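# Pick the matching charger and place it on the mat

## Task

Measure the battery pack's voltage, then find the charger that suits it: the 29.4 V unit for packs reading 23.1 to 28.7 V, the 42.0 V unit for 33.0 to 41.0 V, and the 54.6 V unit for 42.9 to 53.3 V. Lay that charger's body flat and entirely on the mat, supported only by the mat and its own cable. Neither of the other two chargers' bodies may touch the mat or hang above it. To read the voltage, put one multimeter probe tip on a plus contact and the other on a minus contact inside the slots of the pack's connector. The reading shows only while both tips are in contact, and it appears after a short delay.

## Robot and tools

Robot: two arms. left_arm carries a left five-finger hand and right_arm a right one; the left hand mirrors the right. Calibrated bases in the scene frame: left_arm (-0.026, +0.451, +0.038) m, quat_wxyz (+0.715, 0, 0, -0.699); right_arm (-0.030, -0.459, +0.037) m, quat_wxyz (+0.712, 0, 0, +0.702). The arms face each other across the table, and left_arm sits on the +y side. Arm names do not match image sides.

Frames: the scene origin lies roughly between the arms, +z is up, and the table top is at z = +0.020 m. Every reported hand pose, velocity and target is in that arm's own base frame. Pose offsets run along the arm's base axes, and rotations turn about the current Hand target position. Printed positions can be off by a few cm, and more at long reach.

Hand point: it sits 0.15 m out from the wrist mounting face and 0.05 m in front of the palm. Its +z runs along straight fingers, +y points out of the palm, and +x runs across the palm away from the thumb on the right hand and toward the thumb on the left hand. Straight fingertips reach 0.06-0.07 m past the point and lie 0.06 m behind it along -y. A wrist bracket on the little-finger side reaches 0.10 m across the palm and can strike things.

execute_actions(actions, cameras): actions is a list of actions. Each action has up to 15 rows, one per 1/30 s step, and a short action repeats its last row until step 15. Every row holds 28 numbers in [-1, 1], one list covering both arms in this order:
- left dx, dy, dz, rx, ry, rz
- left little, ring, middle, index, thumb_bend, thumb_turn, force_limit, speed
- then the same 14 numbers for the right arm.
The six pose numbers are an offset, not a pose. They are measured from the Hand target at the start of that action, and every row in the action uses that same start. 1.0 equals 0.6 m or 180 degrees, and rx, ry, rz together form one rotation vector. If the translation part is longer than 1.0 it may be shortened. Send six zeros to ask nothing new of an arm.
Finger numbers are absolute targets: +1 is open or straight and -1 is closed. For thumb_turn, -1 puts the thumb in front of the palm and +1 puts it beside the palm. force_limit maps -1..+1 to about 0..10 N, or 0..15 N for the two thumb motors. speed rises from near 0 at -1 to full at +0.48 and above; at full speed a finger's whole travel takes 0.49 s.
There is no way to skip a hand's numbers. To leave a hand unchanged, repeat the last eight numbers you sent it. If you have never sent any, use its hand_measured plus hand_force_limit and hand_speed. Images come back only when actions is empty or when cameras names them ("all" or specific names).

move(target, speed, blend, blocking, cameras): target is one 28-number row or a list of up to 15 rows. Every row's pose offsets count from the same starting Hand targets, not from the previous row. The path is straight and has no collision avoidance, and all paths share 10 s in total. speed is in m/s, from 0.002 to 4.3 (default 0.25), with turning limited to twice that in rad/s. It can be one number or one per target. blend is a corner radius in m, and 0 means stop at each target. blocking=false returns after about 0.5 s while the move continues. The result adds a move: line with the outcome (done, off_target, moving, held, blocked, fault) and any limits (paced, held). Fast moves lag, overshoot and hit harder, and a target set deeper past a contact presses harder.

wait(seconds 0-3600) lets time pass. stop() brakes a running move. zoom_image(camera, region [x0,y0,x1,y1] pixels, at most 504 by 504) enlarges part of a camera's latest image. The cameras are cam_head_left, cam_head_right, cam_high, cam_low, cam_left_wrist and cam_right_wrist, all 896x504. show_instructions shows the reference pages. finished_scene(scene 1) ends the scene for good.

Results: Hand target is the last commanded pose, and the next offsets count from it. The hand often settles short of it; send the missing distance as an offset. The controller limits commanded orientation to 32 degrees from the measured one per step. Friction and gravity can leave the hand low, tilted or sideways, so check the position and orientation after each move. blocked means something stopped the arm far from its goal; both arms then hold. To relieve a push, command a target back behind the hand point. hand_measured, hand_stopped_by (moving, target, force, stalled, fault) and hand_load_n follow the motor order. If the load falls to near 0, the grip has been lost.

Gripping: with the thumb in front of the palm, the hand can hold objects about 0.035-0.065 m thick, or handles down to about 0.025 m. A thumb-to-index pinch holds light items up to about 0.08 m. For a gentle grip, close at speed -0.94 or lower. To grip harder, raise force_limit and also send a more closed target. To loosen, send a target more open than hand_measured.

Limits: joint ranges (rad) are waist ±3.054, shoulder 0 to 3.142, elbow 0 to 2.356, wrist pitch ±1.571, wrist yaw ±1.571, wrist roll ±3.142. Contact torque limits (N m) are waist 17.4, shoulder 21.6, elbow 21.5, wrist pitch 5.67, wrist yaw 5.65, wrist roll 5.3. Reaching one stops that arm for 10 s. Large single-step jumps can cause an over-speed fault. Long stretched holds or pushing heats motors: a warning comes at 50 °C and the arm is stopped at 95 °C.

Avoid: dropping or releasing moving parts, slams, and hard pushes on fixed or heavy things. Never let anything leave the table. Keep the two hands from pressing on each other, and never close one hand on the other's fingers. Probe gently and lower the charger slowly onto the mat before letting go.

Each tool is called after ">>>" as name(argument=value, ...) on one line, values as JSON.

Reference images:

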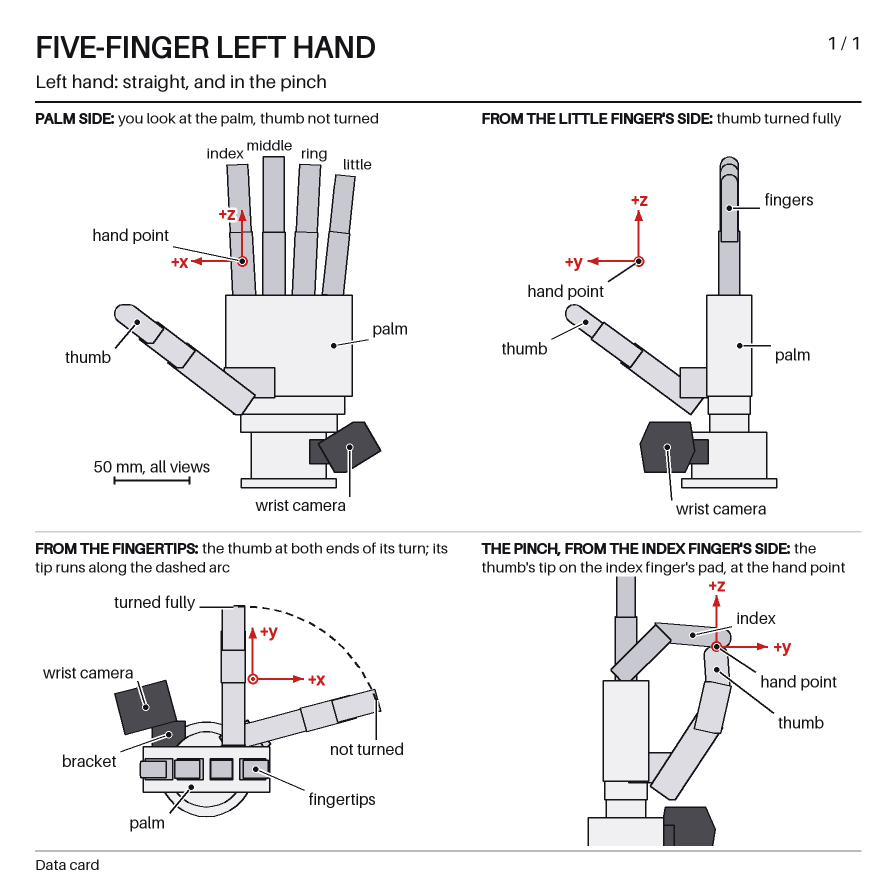

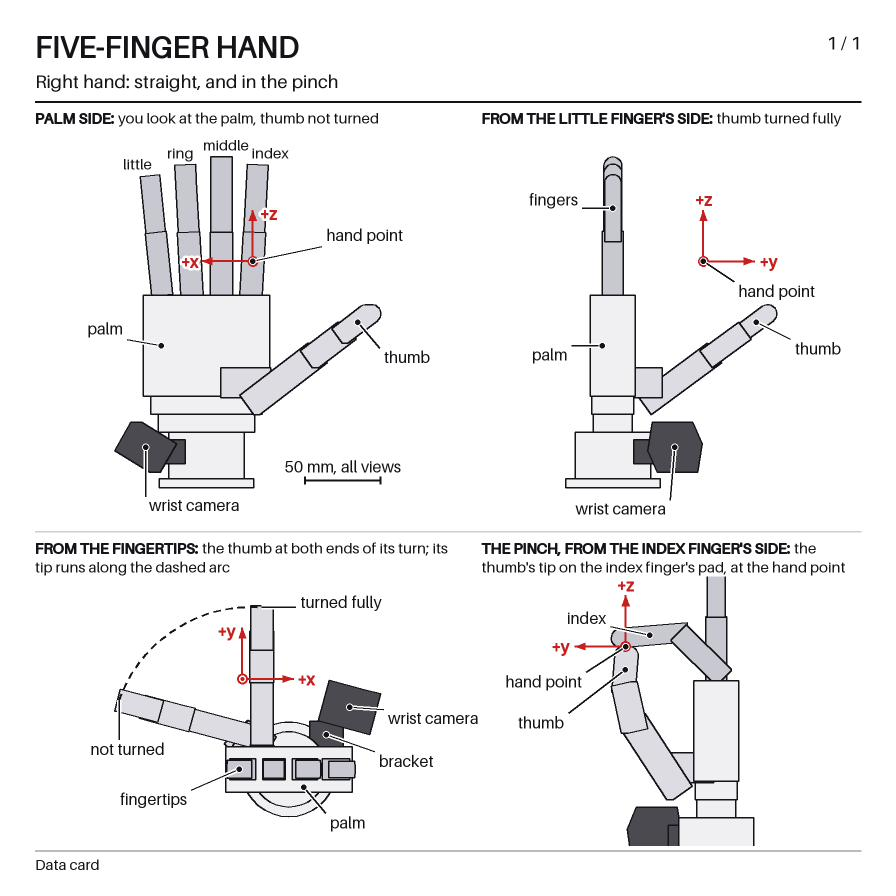

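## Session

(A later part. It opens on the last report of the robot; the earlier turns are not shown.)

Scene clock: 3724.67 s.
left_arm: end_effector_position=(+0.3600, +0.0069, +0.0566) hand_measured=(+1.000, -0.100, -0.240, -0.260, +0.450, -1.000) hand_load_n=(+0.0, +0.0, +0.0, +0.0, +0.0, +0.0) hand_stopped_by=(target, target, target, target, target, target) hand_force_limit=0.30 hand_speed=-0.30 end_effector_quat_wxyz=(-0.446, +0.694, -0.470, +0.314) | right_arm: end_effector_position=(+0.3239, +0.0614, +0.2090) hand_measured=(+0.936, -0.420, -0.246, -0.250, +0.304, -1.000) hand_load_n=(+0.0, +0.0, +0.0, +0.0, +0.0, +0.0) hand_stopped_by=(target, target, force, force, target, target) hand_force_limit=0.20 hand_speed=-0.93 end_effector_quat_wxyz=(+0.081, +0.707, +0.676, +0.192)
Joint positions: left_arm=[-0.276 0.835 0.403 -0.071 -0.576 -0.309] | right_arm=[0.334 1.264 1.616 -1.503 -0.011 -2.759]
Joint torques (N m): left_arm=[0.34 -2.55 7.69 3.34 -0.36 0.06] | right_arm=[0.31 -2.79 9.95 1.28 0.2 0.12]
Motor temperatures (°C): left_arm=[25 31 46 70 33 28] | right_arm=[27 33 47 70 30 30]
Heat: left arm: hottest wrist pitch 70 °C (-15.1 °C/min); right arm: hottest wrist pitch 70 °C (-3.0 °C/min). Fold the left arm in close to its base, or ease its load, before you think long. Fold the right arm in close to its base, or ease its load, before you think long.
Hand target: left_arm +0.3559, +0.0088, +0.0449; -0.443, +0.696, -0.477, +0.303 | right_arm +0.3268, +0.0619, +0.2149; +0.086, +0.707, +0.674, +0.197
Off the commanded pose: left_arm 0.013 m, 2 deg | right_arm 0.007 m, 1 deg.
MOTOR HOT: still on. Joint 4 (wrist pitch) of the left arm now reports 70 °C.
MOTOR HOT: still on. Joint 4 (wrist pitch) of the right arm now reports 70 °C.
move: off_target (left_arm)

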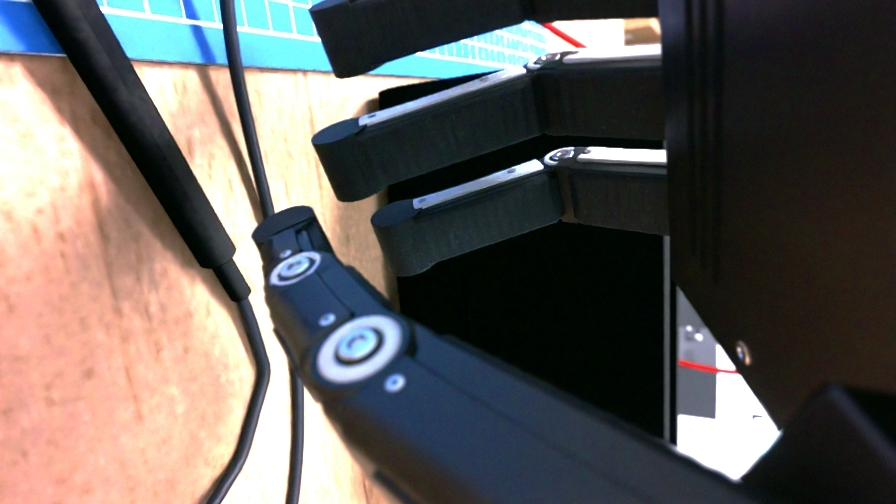

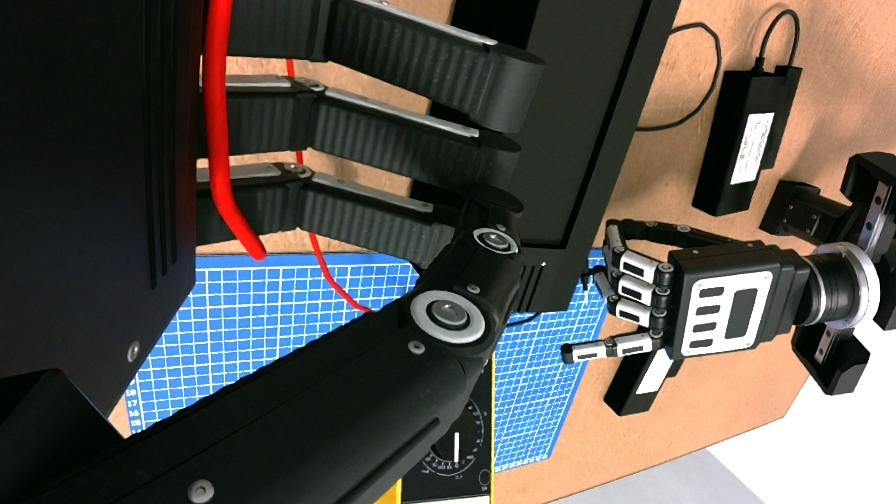

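>>> move(target=[[0.0,0.0,-0.04,0,0,0,1,-0.1,-0.24,-0.26,0.45,-1,0.3,-0.3,0,0,0,0,0,0,1,-0.42,-0.25,-0.4,0.3,-1,0.2,-0.93]], speed=0.08, cameras=["cam_left_wrist","cam_right_wrist"])

>>> zoom_image(camera="cam_right_wrist", region=[540, 180, 760, 400])

Scene clock: 3731.50 s.
left_arm: end_effector_position=(+0.3607, +0.0067, +0.0324) hand_measured=(+1.000, -0.100, -0.240, -0.260, +0.450, -1.000) hand_load_n=(+0.0, +0.0, +0.0, +0.0, +0.0, +0.0) hand_stopped_by=(target, target, target, target, target, target) hand_force_limit=0.30 hand_speed=-0.30 end_effector_quat_wxyz=(-0.446, +0.694, -0.470, +0.314) | right_arm: end_effector_position=(+0.3239, +0.0614, +0.2090) hand_measured=(+0.936, -0.420, -0.246, -0.250, +0.304, -1.000) hand_load_n=(+0.0, +0.0, -0.5, +0.0, -0.5, +0.0) hand_stopped_by=(target, target, force, force, target, target) hand_force_limit=0.20 hand_speed=-0.93 end_effector_quat_wxyz=(+0.081, +0.707, +0.676, +0.192)
Joint positions: left_arm=[-0.276 0.881 0.317 0.061 -0.576 -0.309] | right_arm=[0.334 1.264 1.616 -1.503 -0.011 -2.759]
Joint torques (N m): left_arm=[0.51 -2.57 7.4 3.36 -0.29 0.09] | right_arm=[0.29 -2.78 9.99 1.29 0.2 0.12]
Motor temperatures (°C): left_arm=[25 31 46 73 33 28] | right_arm=[27 33 47 70 30 30]
Heat: left arm: hottest wrist pitch 73 °C (-10.1 °C/min); right arm: hottest wrist pitch 70 °C (-3.0 °C/min). Fold the left arm in close to its base, or ease its load, before you think long. Fold the right arm in close to its base, or ease its load, before you think long.
Hand target: left_arm +0.3559, +0.0088, +0.0209; -0.443, +0.696, -0.477, +0.303 | right_arm +0.3268, +0.0619, +0.2149; +0.086, +0.707, +0.674, +0.197
Off the commanded pose: left_arm 0.013 m, 2 deg | right_arm 0.007 m, 1 deg.
MOTOR HOT: still on. Joint 4 (wrist pitch) of the left arm now reports 73 °C.
MOTOR HOT: still on. Joint 4 (wrist pitch) of the right arm now reports 70 °C.
move: off_target (left_arm)

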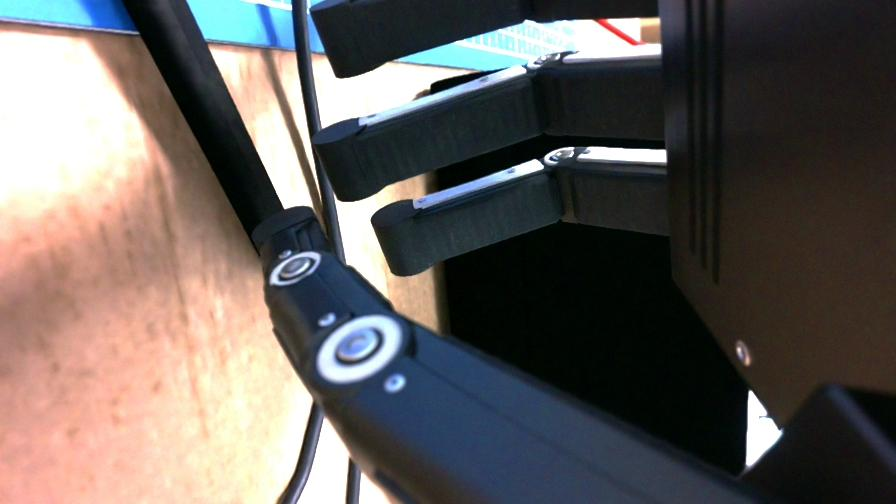

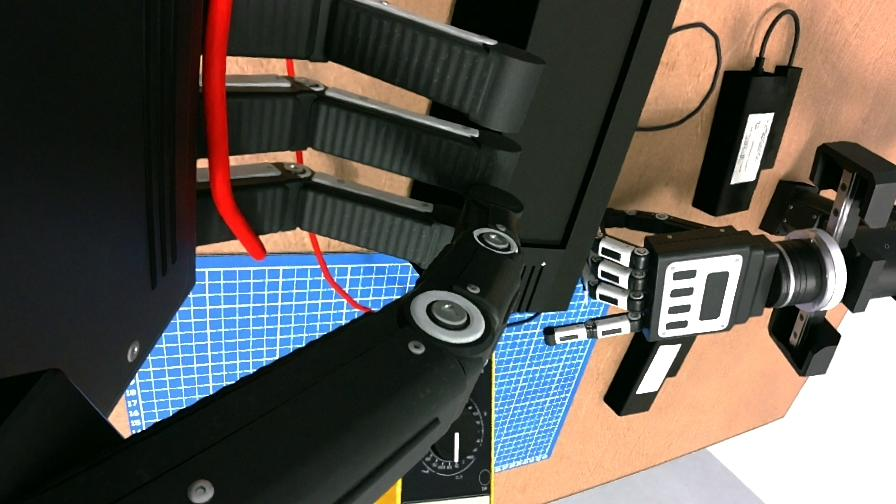

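Scaled by 2.291 from the camera's image (finer frame: 1280x720).

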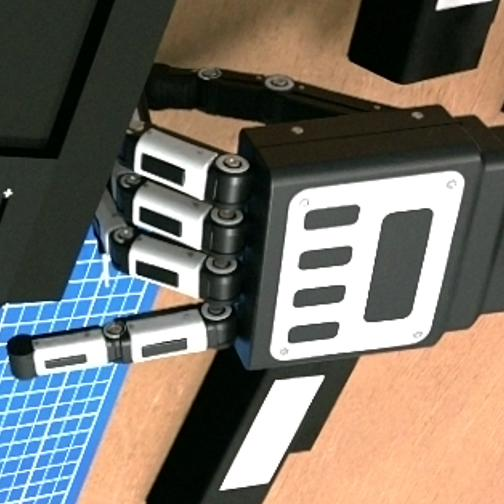

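>>> move(target=[[0.0,0.0,0.0,0,0,0.0833,1,-0.1,-0.24,-0.26,0.45,-1,0.3,-0.3,0,0,0,0,0,0,1,-0.42,-0.25,-0.4,0.3,-1,0.2,-0.93]], speed=0.12, cameras=["cam_head_left","cam_left_wrist"])

Scene clock: 3744.17 s.
left_arm: end_effector_position=(+0.3538, +0.0107, +0.0197) hand_measured=(+1.000, -0.100, -0.240, -0.260, +0.450, -1.000) hand_load_n=(+0.0, +0.0, +0.0, +0.0, +0.0, +0.0) hand_stopped_by=(target, target, target, target, target, target) hand_force_limit=0.30 hand_speed=-0.30 end_effector_quat_wxyz=(-0.479, +0.752, -0.382, +0.243) | right_arm: end_effector_position=(+0.3239, +0.0614, +0.2090) hand_measured=(+0.936, -0.420, -0.246, -0.250, +0.304, -1.000) hand_load_n=(+0.0, +0.0, +0.0, +0.0, +0.0, -0.5) hand_stopped_by=(target, target, force, force, target, target) hand_force_limit=0.20 hand_speed=-0.93 end_effector_quat_wxyz=(+0.081, +0.707, +0.676, +0.192)
Joint positions: left_arm=[-0.513 1.153 0.474 -0.168 -0.969 -0.751] | right_arm=[0.334 1.264 1.616 -1.503 -0.011 -2.759]
Joint torques (N m): left_arm=[-0.59 -3.38 9.64 2.05 -1.14 -0.17] | right_arm=[0.3 -2.8 9.93 1.29 0.19 0.11]
Motor temperatures (°C): left_arm=[25 31 45 75 33 28] | right_arm=[27 33 47 69 30 30]
Heat: left arm: hottest wrist pitch 75 °C (-2.0 °C/min); right arm: hottest wrist pitch 69 °C (-3.0 °C/min). Fold the left arm in close to its base, or ease its load, before you think long. Fold the right arm in close to its base, or ease its load, before you think long.
Hand target: left_arm +0.3560, +0.0087, +0.0210; -0.479, +0.752, -0.382, +0.243 | right_arm +0.3268, +0.0619, +0.2149; +0.086, +0.707, +0.674, +0.197
Off the commanded pose: left_arm 0.003 m, 0 deg | right_arm 0.007 m, 1 deg.
MOTOR HOT: still on. Joint 4 (wrist pitch) of the left arm now reports 75 °C.
MOTOR HOT: still on. Joint 4 (wrist pitch) of the right arm now reports 69 °C.
move: done

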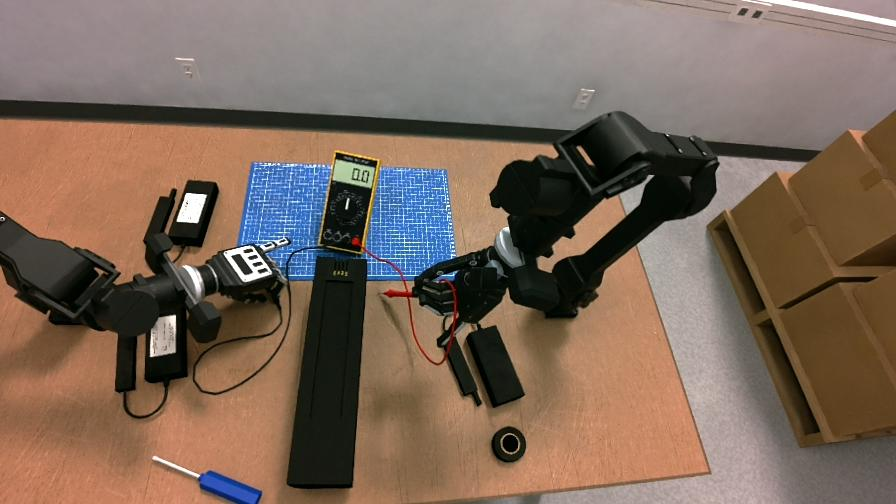

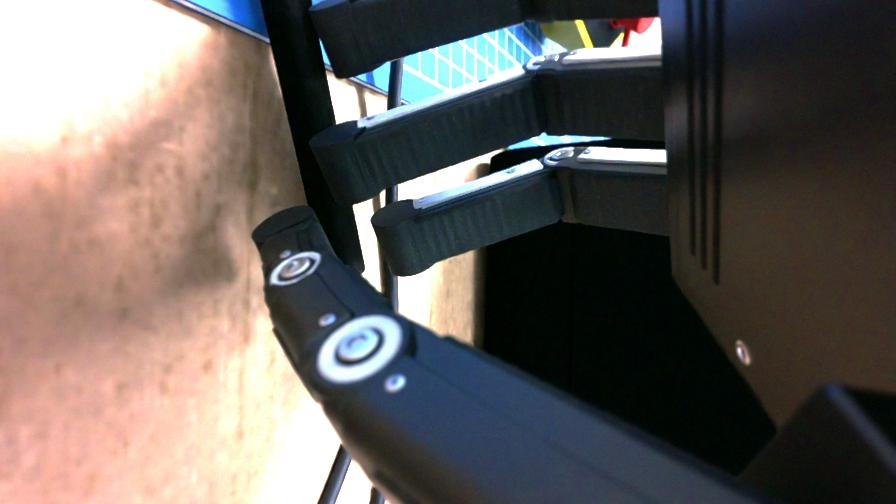

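>>> move(target=[[-0.0072,0.0187,0.02,0,0,0.0444,1,-0.1,-0.24,-0.26,0.45,-1,0.3,-0.3,0,0,0,0,0,0,1,-0.42,-0.25,-0.4,0.3,-1,0.2,-0.93],[-0.0072,0.0187,-0.01,0,0,0.0444,1,-0.1,-0.24,-0.26,0.45,-1,0.3,-0.3,0,0,0,0,0,0,1,-0.42,-0.25,-0.4,0.3,-1,0.2,-0.93]], speed=0.1, cameras=["cam_head_left","cam_left_wrist"])

Scene clock: 3752.97 s.
left_arm: end_effector_position=(+0.3563, +0.0176, +0.0233) hand_measured=(+1.000, -0.100, -0.240, -0.260, +0.450, -1.000) hand_load_n=(+0.0, +0.0, +0.0, +0.0, +0.0, +0.0) hand_stopped_by=(target, target, target, target, target, target) hand_force_limit=0.30 hand_speed=-0.30 end_effector_quat_wxyz=(-0.493, +0.778, -0.321, +0.219) | right_arm: end_effector_position=(+0.3239, +0.0614, +0.2090) hand_measured=(+0.936, -0.420, -0.246, -0.250, +0.304, -1.000) hand_load_n=(+0.0, +0.0, +0.0, +0.0, -0.5, +0.0) hand_stopped_by=(target, target, force, force, target, target) hand_force_limit=0.20 hand_speed=-0.93 end_effector_quat_wxyz=(+0.081, +0.707, +0.676, +0.192)
Joint positions: left_arm=[-0.548 1.292 0.6 -0.366 -1.07 -1.028] | right_arm=[0.334 1.264 1.616 -1.503 -0.011 -2.759]
Joint torques (N m): left_arm=[-0.32 -4.08 6.06 1.8 -1.32 -0.05] | right_arm=[0.29 -2.76 9.96 1.3 0.2 0.11]
Motor temperatures (°C): left_arm=[25 31 45 71 33 28] | right_arm=[27 33 47 69 30 30]
Heat: left arm: hottest wrist pitch 71 °C (-4.0 °C/min); right arm: hottest wrist pitch 69 °C (-2.0 °C/min). Fold the left arm in close to its base, or ease its load, before you think long. Fold the right arm in close to its base, or ease its load, before you think long.
Hand target: left_arm +0.3516, +0.0200, +0.0149; -0.495, +0.777, -0.329, +0.209 | right_arm +0.3268, +0.0619, +0.2149; +0.086, +0.707, +0.674, +0.197
Off the commanded pose: left_arm 0.010 m, 1 deg | right_arm 0.007 m, 1 deg.
MOTOR HOT: still on. Joint 4 (wrist pitch) of the left arm now reports 71 °C.
MOTOR HOT: still on. Joint 4 (wrist pitch) of the right arm now reports 69 °C.
move: off_target (left_arm)

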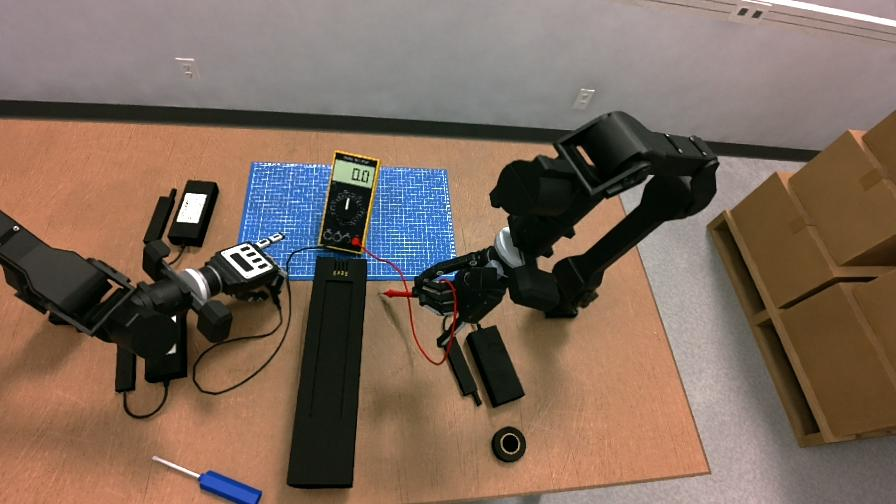

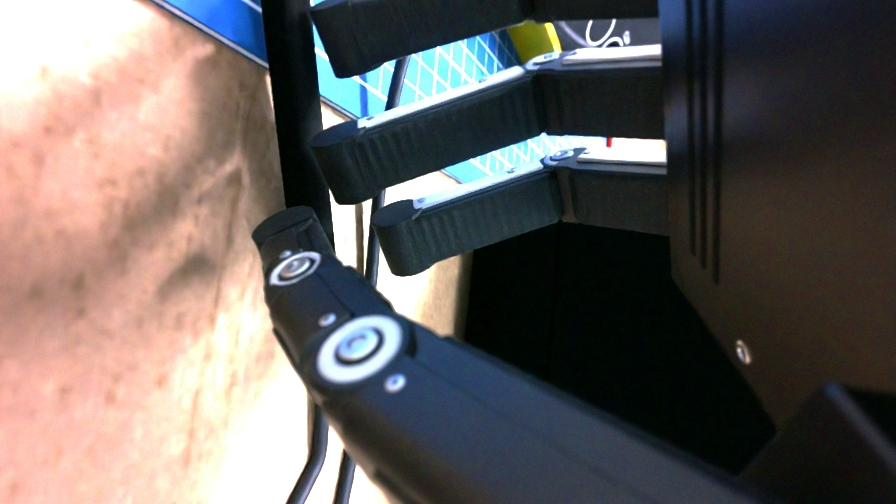

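>>> move(target=[[-0.005,0.02,-0.018,0,0,0,1,-0.1,-0.24,-0.26,0.45,-1,0.3,-0.3,0,0,0,0,0,0,1,-0.42,-0.25,-0.4,0.3,-1,0.2,-0.93]], speed=0.08, cameras=["cam_left_wrist"])

Scene clock: 3757.47 s.
left_arm: end_effector_position=(+0.3580, +0.0271, +0.0171) hand_measured=(+1.000, -0.100, -0.240, -0.260, +0.450, -1.000) hand_load_n=(+0.0, -1.5, -0.5, +0.0, +0.0, +0.0) hand_stopped_by=(target, target, target, target, target, target) hand_force_limit=0.30 hand_speed=-0.30 end_effector_quat_wxyz=(-0.498, +0.775, -0.318, +0.224) | right_arm: end_effector_position=(+0.3239, +0.0614, +0.2090) hand_measured=(+0.936, -0.420, -0.246, -0.250, +0.304, -1.000) hand_load_n=(+0.0, +0.0, +0.0, +0.0, +0.0, +0.5) hand_stopped_by=(target, target, force, force, target, target) hand_force_limit=0.20 hand_speed=-0.93 end_effector_quat_wxyz=(+0.081, +0.707, +0.676, +0.192)
Joint positions: left_arm=[-0.516 1.28 0.536 -0.241 -1.066 -0.956] | right_arm=[0.334 1.264 1.616 -1.503 -0.011 -2.759]
Joint torques (N m): left_arm=[1.06 -5.14 4.77 1.31 -0.7 0.15] | right_arm=[0.32 -2.77 9.95 1.29 0.2 0.12]
Motor temperatures (°C): left_arm=[25 31 45 69 33 28] | right_arm=[27 33 47 69 30 30]
Heat: left arm: hottest wrist pitch 69 °C (-4.0 °C/min); right arm: hottest wrist pitch 69 °C (-2.0 °C/min). Fold the left arm in close to its base, or ease its load, before you think long. Fold the right arm in close to its base, or ease its load, before you think long.
Hand target: left_arm +0.3486, +0.0320, +0.0041; -0.495, +0.777, -0.329, +0.209 | right_arm +0.3268, +0.0619, +0.2149; +0.086, +0.707, +0.674, +0.197
Off the commanded pose: left_arm 0.017 m, 2 deg | right_arm 0.007 m, 1 deg.
MOTOR HOT: still on. Joint 4 (wrist pitch) of the left arm now reports 69 °C.
MOTOR HOT: still on. Joint 4 (wrist pitch) of the right arm now reports 69 °C.
move: off_target (left_arm)

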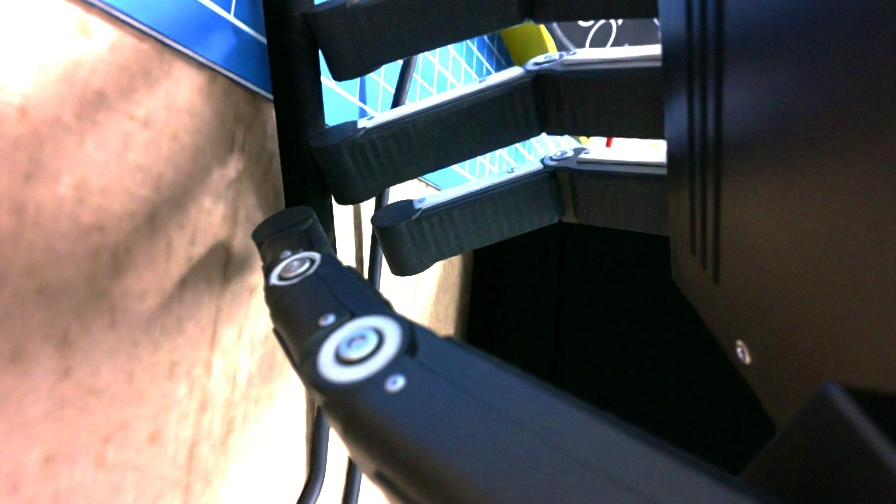

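>>> move(target=[[0,0,0.03,0,0,0.012,1,0.05,0.05,0.05,0.45,-1,0.3,-0.3,0,0,0,0,0,0,1,-0.42,-0.25,-0.4,0.3,-1,0.2,-0.93],[0,0,-0.008,0,0,0.012,1,0.05,0.05,0.05,0.45,-1,0.3,-0.3,0,0,0,0,0,0,1,-0.42,-0.25,-0.4,0.3,-1,0.2,-0.93]], speed=0.06, cameras=["cam_left_wrist"])

Scene clock: 3778.23 s.
left_arm: end_effector_position=(+0.3584, +0.0295, +0.0178) hand_measured=(+1.000, +0.050, +0.050, +0.050, +0.450, -1.000) hand_load_n=(+0.0, -2.0, +0.0, +0.0, +0.0, +0.0) hand_stopped_by=(target, target, target, target, target, target) hand_force_limit=0.30 hand_speed=-0.30 end_effector_quat_wxyz=(-0.502, +0.782, -0.297, +0.220) | right_arm: end_effector_position=(+0.3239, +0.0614, +0.2090) hand_measured=(+0.936, -0.420, -0.246, -0.250, +0.304, -1.000) hand_load_n=(+0.0, +0.0, +0.0, +0.0, +0.0, +0.0) hand_stopped_by=(target, target, force, force, target, target) hand_force_limit=0.20 hand_speed=-0.93 end_effector_quat_wxyz=(+0.081, +0.707, +0.676, +0.192)
Joint positions: left_arm=[-0.524 1.319 0.569 -0.302 -1.094 -1.048] | right_arm=[0.334 1.264 1.616 -1.503 -0.011 -2.759]
Joint torques (N m): left_arm=[0.05 -3.2 4.63 1.32 -0.7 -0.03] | right_arm=[0.34 -2.79 9.95 1.3 0.21 0.14]
Motor temperatures (°C): left_arm=[25 31 43 63 33 28] | right_arm=[27 33 47 68 30 30]
Heat: left arm: hottest wrist pitch 63 °C (-7.1 °C/min); right arm: hottest wrist pitch 68 °C (-2.0 °C/min). Fold the left arm in close to its base, or ease its load, before you think long. Fold the right arm in close to its base, or ease its load, before you think long.
Hand target: left_arm +0.3486, +0.0321, -0.0006; -0.499, +0.783, -0.314, +0.200 | right_arm +0.3268, +0.0619, +0.2149; +0.086, +0.707, +0.674, +0.197
Off the commanded pose: left_arm 0.021 m, 3 deg | right_arm 0.007 m, 1 deg.
MOTOR HOT: still on. Joint 4 (wrist pitch) of the left arm now reports 63 °C.
MOTOR HOT: still on. Joint 4 (wrist pitch) of the right arm now reports 68 °C.
move: off_target (left_arm)

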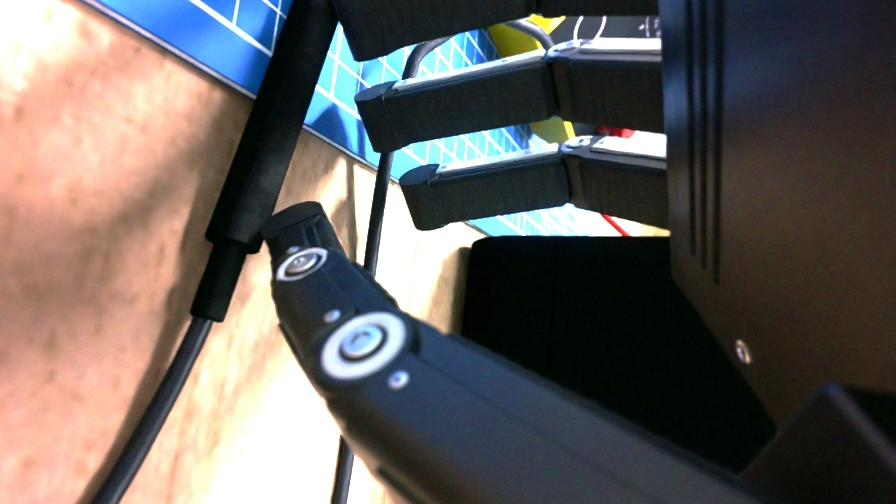

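>>> move(target=[[0,0,0.06,0,0,0,1,-0.1,-0.2,-0.2,0.45,-1,0.3,-0.3,0,0,0,0,0,0,1,-0.42,-0.25,-0.4,0.3,-1,0.2,-0.93],[0,0,0.06,0,0,-0.09,1,-0.1,-0.2,-0.2,0.45,-1,0.3,-0.3,0,0,0,0,0,0,1,-0.42,-0.25,-0.4,0.3,-1,0.2,-0.93]], speed=0.08, cameras=["cam_head_left", "cam_left_wrist","cam_right_wrist"])

>>> zoom_image(camera="cam_head_left", region=[180, 220, 340, 340])

Scene clock: 3786.30 s.
left_arm: end_effector_position=(+0.3525, +0.0301, +0.0407) hand_measured=(+1.000, -0.100, -0.200, -0.200, +0.450, -1.000) hand_load_n=(+0.0, +0.0, +0.0, +0.0, +0.0, +0.0) hand_stopped_by=(target, target, target, target, target, target) hand_force_limit=0.30 hand_speed=-0.30 end_effector_quat_wxyz=(-0.466, +0.730, -0.418, +0.272) | right_arm: end_effector_position=(+0.3239, +0.0614, +0.2090) hand_measured=(+0.936, -0.420, -0.246, -0.250, +0.304, -1.000) hand_load_n=(+0.0, +0.0, +0.0, +0.0, +0.0, +0.0) hand_stopped_by=(target, target, force, force, target, target) hand_force_limit=0.20 hand_speed=-0.93 end_effector_quat_wxyz=(+0.081, +0.707, +0.676, +0.192)
Joint positions: left_arm=[-0.328 0.917 0.403 -0.094 -0.752 -0.452] | right_arm=[0.334 1.264 1.616 -1.503 -0.011 -2.759]
Joint torques (N m): left_arm=[0.6 -4.75 7.22 3 -0.53 0.1] | right_arm=[0.3 -2.82 9.95 1.29 0.2 0.12]
Motor temperatures (°C): left_arm=[25 31 42 63 33 28] | right_arm=[27 33 47 68 30 30]
Heat: left arm: hottest wrist pitch 63 °C (-8.1 °C/min); right arm: hottest wrist pitch 68 °C (-2.0 °C/min). Fold the left arm in close to its base, or ease its load, before you think long. Fold the right arm in close to its base, or ease its load, before you think long.
Hand target: left_arm +0.3486, +0.0320, +0.0353; -0.465, +0.731, -0.421, +0.268 | right_arm +0.3268, +0.0619, +0.2149; +0.086, +0.707, +0.674, +0.197
Off the commanded pose: left_arm 0.007 m, 1 deg | right_arm 0.007 m, 1 deg.
MOTOR HOT: still on. Joint 4 (wrist pitch) of the left arm now reports 63 °C.
MOTOR HOT: still on. Joint 4 (wrist pitch) of the right arm now reports 68 °C.
move: done

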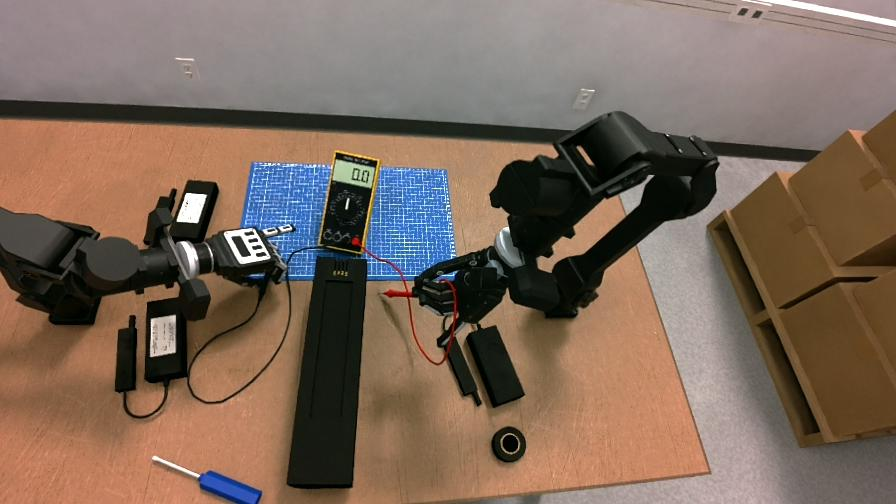

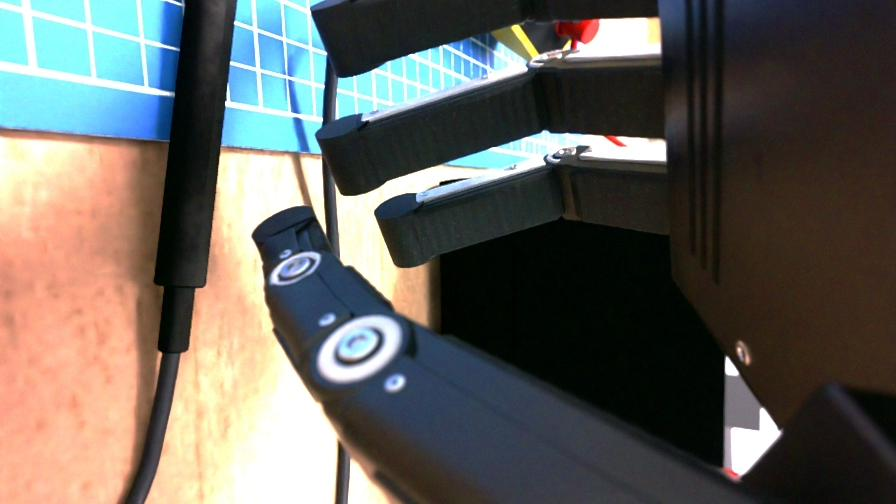

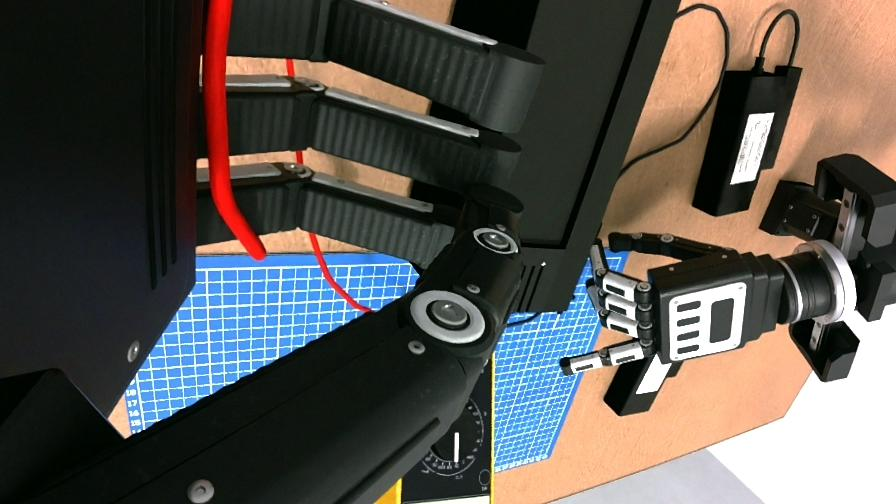

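Scaled by 3.150 from the camera's image (finer frame: 1280x720).

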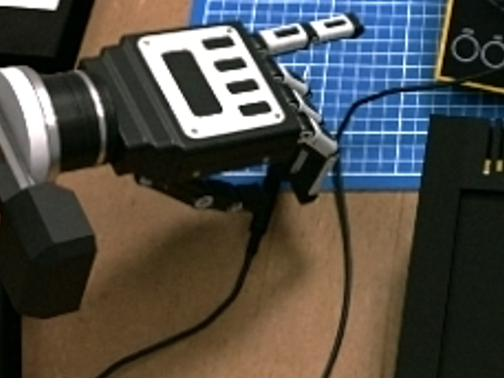

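>>> move(target=[[-0.035,0.024,0,0,0,-0.028,1,0,-0.2,-0.2,0.45,-1,0.3,-0.3,0,0,0,0,0,0,1,-0.42,-0.25,-0.4,0.3,-1,0.2,-0.93]], speed=0.08, cameras=["cam_left_wrist"])

Scene clock: 3795.43 s.
left_arm: end_effector_position=(+0.3319, +0.0454, +0.0430) hand_measured=(+1.000, +0.000, -0.200, -0.200, +0.450, -1.000) hand_load_n=(+0.0, +0.0, +0.0, +0.0, +0.0, +0.0) hand_stopped_by=(target, target, target, target, target, target) hand_force_limit=0.30 hand_speed=-0.30 end_effector_quat_wxyz=(-0.456, +0.711, -0.449, +0.293) | right_arm: end_effector_position=(+0.3239, +0.0614, +0.2090) hand_measured=(+0.936, -0.420, -0.246, -0.250, +0.304, -1.000) hand_load_n=(+0.0, +0.0, +0.0, +0.0, +0.0, +0.0) hand_stopped_by=(target, target, force, force, target, target) hand_force_limit=0.20 hand_speed=-0.93 end_effector_quat_wxyz=(+0.081, +0.707, +0.676, +0.192)
Joint positions: left_arm=[-0.144 0.668 0.318 -0.147 -0.522 -0.273] | right_arm=[0.334 1.264 1.616 -1.503 -0.011 -2.759]
Joint torques (N m): left_arm=[0.42 -3.56 7.72 3.15 -0.26 0.06] | right_arm=[0.33 -2.77 9.96 1.29 0.18 0.13]
Motor temperatures (°C): left_arm=[25 32 43 66 33 28] | right_arm=[27 33 47 68 30 30]
Heat: left arm: hottest wrist pitch 66 °C (-8.1 °C/min); right arm: hottest wrist pitch 68 °C (-2.0 °C/min). Fold the left arm in close to its base, or ease its load, before you think long. Fold the right arm in close to its base, or ease its load, before you think long.
Hand target: left_arm +0.3276, +0.0464, +0.0355; -0.453, +0.712, -0.453, +0.288 | right_arm +0.3268, +0.0619, +0.2149; +0.086, +0.707, +0.674, +0.197
Off the commanded pose: left_arm 0.009 m, 1 deg | right_arm 0.007 m, 1 deg.
MOTOR HOT: still on. Joint 4 (wrist pitch) of the left arm now reports 66 °C.
MOTOR HOT: still on. Joint 4 (wrist pitch) of the right arm now reports 68 °C.
move: off_target (left_arm)

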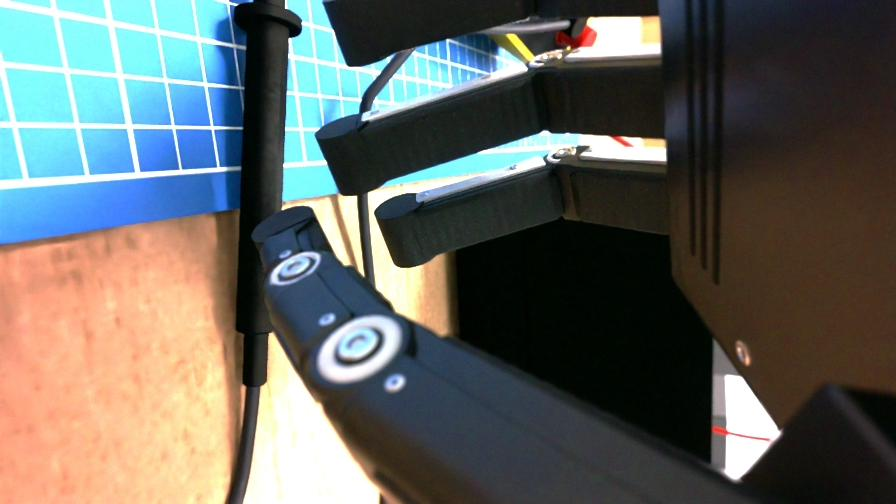

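>>> move(target=[[0,0,-0.033,0,0,0,1,0.2,-0.2,-0.2,0.45,-1,0.3,-0.3,0,0,0,0,0,0,1,-0.42,-0.25,-0.4,0.3,-1,0.2,-0.93]], speed=0.06, cameras=["cam_left_wrist"])

Scene clock: 3800.03 s.
left_arm: end_effector_position=(+0.3321, +0.0452, +0.0269) hand_measured=(+1.000, +0.200, -0.200, -0.200, +0.450, -1.000) hand_load_n=(+0.0, +0.0, +0.0, +0.5, +0.0, +0.0) hand_stopped_by=(target, target, target, target, target, target) hand_force_limit=0.30 hand_speed=-0.30 end_effector_quat_wxyz=(-0.457, +0.709, -0.446, +0.298) | right_arm: end_effector_position=(+0.3239, +0.0614, +0.2090) hand_measured=(+0.936, -0.420, -0.246, -0.250, +0.304, -1.000) hand_load_n=(+0.0, +0.0, +0.0, +0.0, +0.0, +0.0) hand_stopped_by=(target, target, force, force, target, target) hand_force_limit=0.20 hand_speed=-0.93 end_effector_quat_wxyz=(+0.081, +0.707, +0.676, +0.192)
Joint positions: left_arm=[-0.144 0.674 0.243 -0.054 -0.521 -0.272] | right_arm=[0.334 1.264 1.616 -1.503 -0.011 -2.759]
Joint torques (N m): left_arm=[0.29 -1.95 7.66 3.38 -0.28 0.05] | right_arm=[0.31 -2.76 9.97 1.28 0.19 0.12]
Motor temperatures (°C): left_arm=[25 31 43 66 33 28] | right_arm=[27 33 47 68 30 30]
Heat: left arm: hottest wrist pitch 66 °C (-9.1 °C/min); right arm: hottest wrist pitch 68 °C (-1.0 °C/min). Fold the left arm in close to its base, or ease its load, before you think long. Fold the right arm in close to its base, or ease its load, before you think long.
Hand target: left_arm +0.3276, +0.0464, +0.0156; -0.453, +0.712, -0.453, +0.288 | right_arm +0.3268, +0.0619, +0.2149; +0.086, +0.707, +0.674, +0.197
Off the commanded pose: left_arm 0.012 m, 1 deg | right_arm 0.007 m, 1 deg.
MOTOR HOT: still on. Joint 4 (wrist pitch) of the left arm now reports 66 °C.
MOTOR HOT: still on. Joint 4 (wrist pitch) of the right arm now reports 68 °C.
move: off_target (left_arm)

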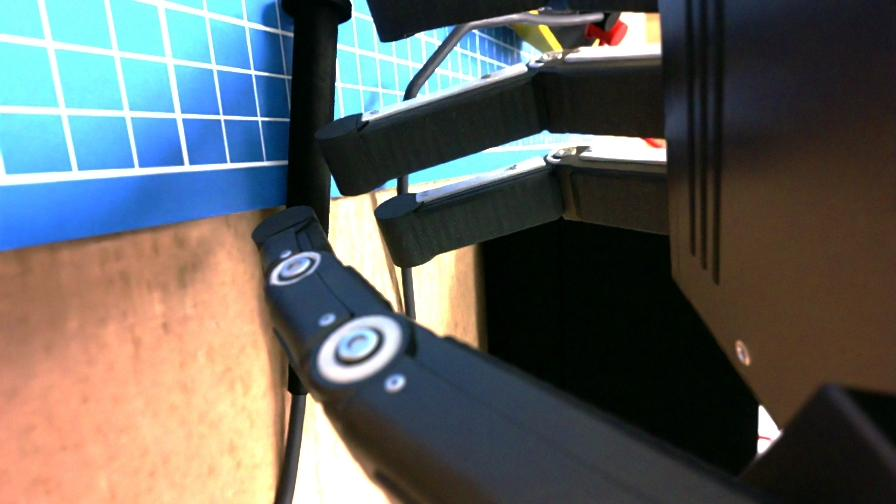

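>>> move(target=[[0.0044,0.0023,-0.02,0,0,0,1,0.3,-0.2,-0.2,0.45,-1,0.3,-0.3,0,0,0,0,0,0,1,-0.42,-0.25,-0.4,0.3,-1,0.2,-0.93]], speed=0.05, cameras=["cam_left_wrist"])

Scene clock: 3804.90 s.
left_arm: end_effector_position=(+0.3373, +0.0455, +0.0193) hand_measured=(+1.000, +0.300, -0.200, -0.200, +0.450, -1.000) hand_load_n=(+0.0, +0.0, -1.0, +0.0, +0.0, +0.0) hand_stopped_by=(target, target, target, target, target, target) hand_force_limit=0.30 hand_speed=-0.30 end_effector_quat_wxyz=(-0.459, +0.708, -0.444, +0.303) | right_arm: end_effector_position=(+0.3239, +0.0614, +0.2090) hand_measured=(+0.936, -0.420, -0.246, -0.250, +0.304, -1.000) hand_load_n=(+0.0, +0.0, +0.0, +0.0, +0.0, +0.0) hand_stopped_by=(target, target, force, force, target, target) hand_force_limit=0.20 hand_speed=-0.93 end_effector_quat_wxyz=(+0.081, +0.707, +0.676, +0.192)
Joint positions: left_arm=[-0.133 0.716 0.206 0.04 -0.509 -0.266] | right_arm=[0.334 1.264 1.616 -1.503 -0.011 -2.759]
Joint torques (N m): left_arm=[0.71 -1.76 7.08 3.08 -0.24 0.13] | right_arm=[0.29 -2.74 9.99 1.29 0.2 0.11]
Motor temperatures (°C): left_arm=[25 31 43 67 33 28] | right_arm=[27 33 47 67 30 30]
Heat: left arm: hottest wrist pitch 67 °C (-7.0 °C/min); right arm: hottest wrist pitch 67 °C (-2.0 °C/min). Fold the left arm in close to its base, or ease its load, before you think long. Fold the right arm in close to its base, or ease its load, before you think long.
Hand target: left_arm +0.3303, +0.0477, +0.0036; -0.453, +0.712, -0.453, +0.288 | right_arm +0.3268, +0.0619, +0.2149; +0.086, +0.707, +0.674, +0.197
Off the commanded pose: left_arm 0.017 m, 2 deg | right_arm 0.007 m, 1 deg.
MOTOR HOT: still on. Joint 4 (wrist pitch) of the left arm now reports 67 °C.
MOTOR HOT: still on. Joint 4 (wrist pitch) of the right arm now reports 67 °C.
move: off_target (left_arm)

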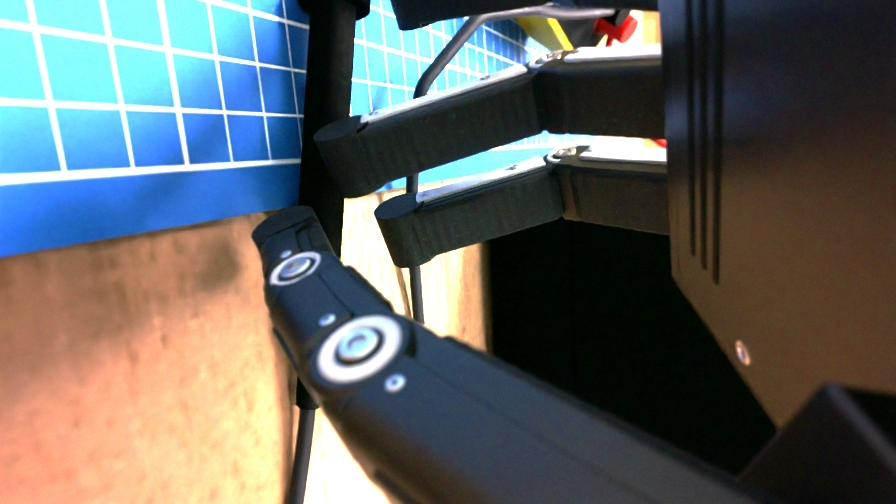

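>>> move(target=[[0,0,0.01,0,0,0,1,0.3,0.0,0.0,0.45,-1,0.3,-0.3,0,0,0,0,0,0,1,-0.42,-0.25,-0.4,0.3,-1,0.2,-0.93],[0,0,-0.005,0,0,0,1,0.3,0.0,0.0,0.45,-1,0.3,-0.3,0,0,0,0,0,0,1,-0.42,-0.25,-0.4,0.3,-1,0.2,-0.93]], speed=0.05, cameras=["cam_left_wrist"])

Scene clock: 3811.00 s.
left_arm: end_effector_position=(+0.3402, +0.0432, +0.0216) hand_measured=(+1.000, +0.300, +0.000, +0.000, +0.450, -1.000) hand_load_n=(+0.0, +0.0, -1.5, +0.0, +0.0, +0.0) hand_stopped_by=(target, target, target, target, target, target) hand_force_limit=0.30 hand_speed=-0.30 end_effector_quat_wxyz=(-0.459, +0.705, -0.442, +0.311) | right_arm: end_effector_position=(+0.3239, +0.0614, +0.2090) hand_measured=(+0.936, -0.420, -0.246, -0.250, +0.304, -1.000) hand_load_n=(+0.0, +0.5, +0.0, +0.0, +0.0, +0.0) hand_stopped_by=(target, target, force, force, target, target) hand_force_limit=0.20 hand_speed=-0.93 end_effector_quat_wxyz=(+0.081, +0.707, +0.676, +0.192)
Joint positions: left_arm=[-0.132 0.718 0.201 0.062 -0.501 -0.265] | right_arm=[0.334 1.264 1.616 -1.503 -0.011 -2.759]
Joint torques (N m): left_arm=[0.29 -1.25 6.47 2.65 -0.52 0.14] | right_arm=[0.29 -2.78 9.94 1.29 0.2 0.12]
Motor temperatures (°C): left_arm=[25 31 43 69 32 28] | right_arm=[27 33 47 67 30 30]
Heat: left arm: hottest wrist pitch 69 °C (-3.0 °C/min); right arm: hottest wrist pitch 67 °C (-2.0 °C/min). Fold the left arm in close to its base, or ease its load, before you think long. Fold the right arm in close to its base, or ease its load, before you think long.
Hand target: left_arm +0.3302, +0.0477, +0.0005; -0.453, +0.712, -0.453, +0.288 | right_arm +0.3268, +0.0619, +0.2149; +0.086, +0.707, +0.674, +0.197
Off the commanded pose: left_arm 0.024 m, 3 deg | right_arm 0.007 m, 1 deg.
MOTOR HOT: still on. Joint 4 (wrist pitch) of the left arm now reports 69 °C.
MOTOR HOT: still on. Joint 4 (wrist pitch) of the right arm now reports 67 °C.
move: off_target (left_arm)

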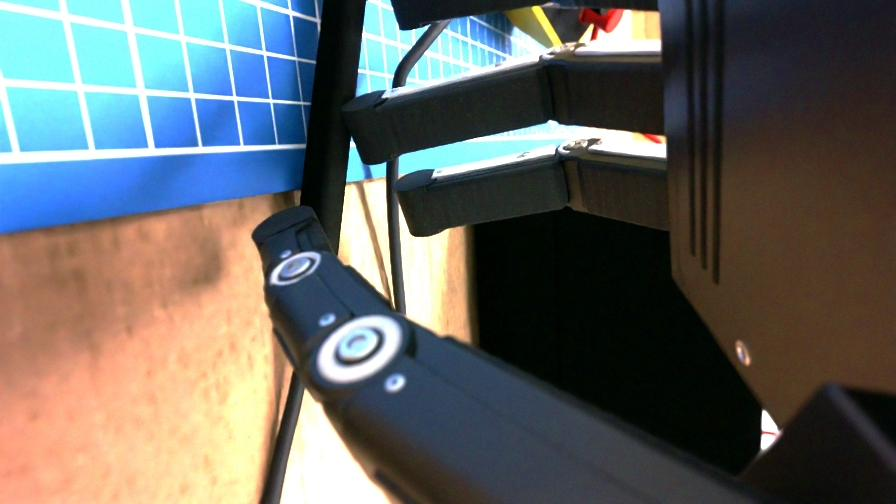

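>>> move(target=[[0,0,0.01,0,0,0,1,0.0,-0.2,-0.2,0.45,-1,0.0,-0.6,0,0,0,0,0,0,1,-0.42,-0.25,-0.4,0.3,-1,0.2,-0.93]], speed=0.05, cameras=["cam_left_wrist"])

Scene clock: 3818.27 s.
left_arm: end_effector_position=(+0.3351, +0.0525, +0.0174) hand_measured=(+1.000, +0.000, -0.200, -0.200, +0.450, -1.000) hand_load_n=(+0.0, -1.0, +0.0, +0.0, +0.0, +0.0) hand_stopped_by=(target, target, target, target, target, target) hand_force_limit=0.00 hand_speed=-0.60 end_effector_quat_wxyz=(-0.464, +0.710, -0.440, +0.294) | right_arm: end_effector_position=(+0.3239, +0.0614, +0.2090) hand_measured=(+0.936, -0.420, -0.246, -0.250, +0.304, -1.000) hand_load_n=(+0.0, +0.0, +0.0, +0.0, +0.0, +0.0) hand_stopped_by=(target, target, force, force, target, target) hand_force_limit=0.20 hand_speed=-0.93 end_effector_quat_wxyz=(+0.081, +0.707, +0.676, +0.192)
Joint positions: left_arm=[-0.123 0.718 0.202 0.042 -0.521 -0.26] | right_arm=[0.334 1.264 1.616 -1.503 -0.011 -2.759]
Joint torques (N m): left_arm=[-0.36 -2.19 8.73 2.01 0.22 -0.03] | right_arm=[0.28 -2.73 10 1.28 0.21 0.12]
Motor temperatures (°C): left_arm=[25 31 43 69 32 28] | right_arm=[27 33 47 67 30 30]
Heat: left arm: hottest wrist pitch 69 °C (+0.0 °C/min); right arm: hottest wrist pitch 67 °C (-2.0 °C/min). Fold the left arm in close to its base, or ease its load, before you think long. Fold the right arm in close to its base, or ease its load, before you think long.
Hand target: left_arm +0.3303, +0.0478, +0.0066; -0.453, +0.712, -0.453, +0.288 | right_arm +0.3268, +0.0619, +0.2149; +0.086, +0.707, +0.674, +0.197
Off the commanded pose: left_arm 0.013 m, 2 deg | right_arm 0.007 m, 1 deg.
MOTOR HOT: still on. Joint 4 (wrist pitch) of the left arm now reports 69 °C.
MOTOR HOT: still on. Joint 4 (wrist pitch) of the right arm now reports 67 °C.
move: off_target (left_arm)

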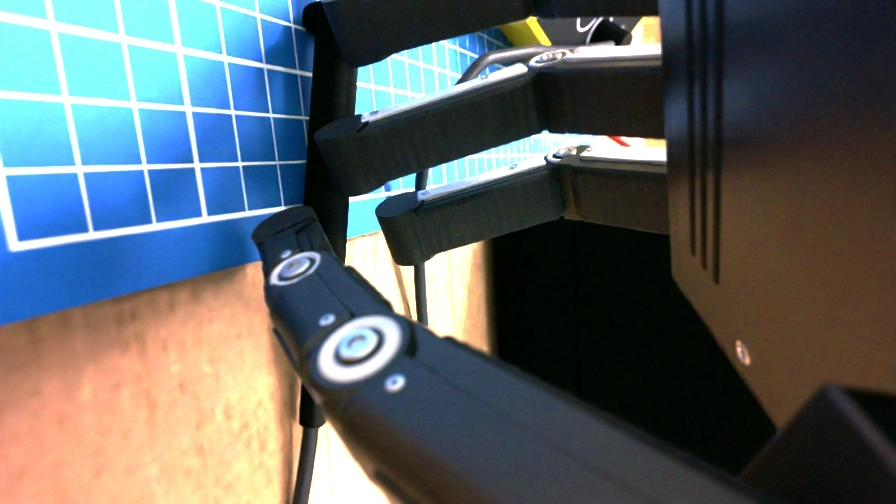

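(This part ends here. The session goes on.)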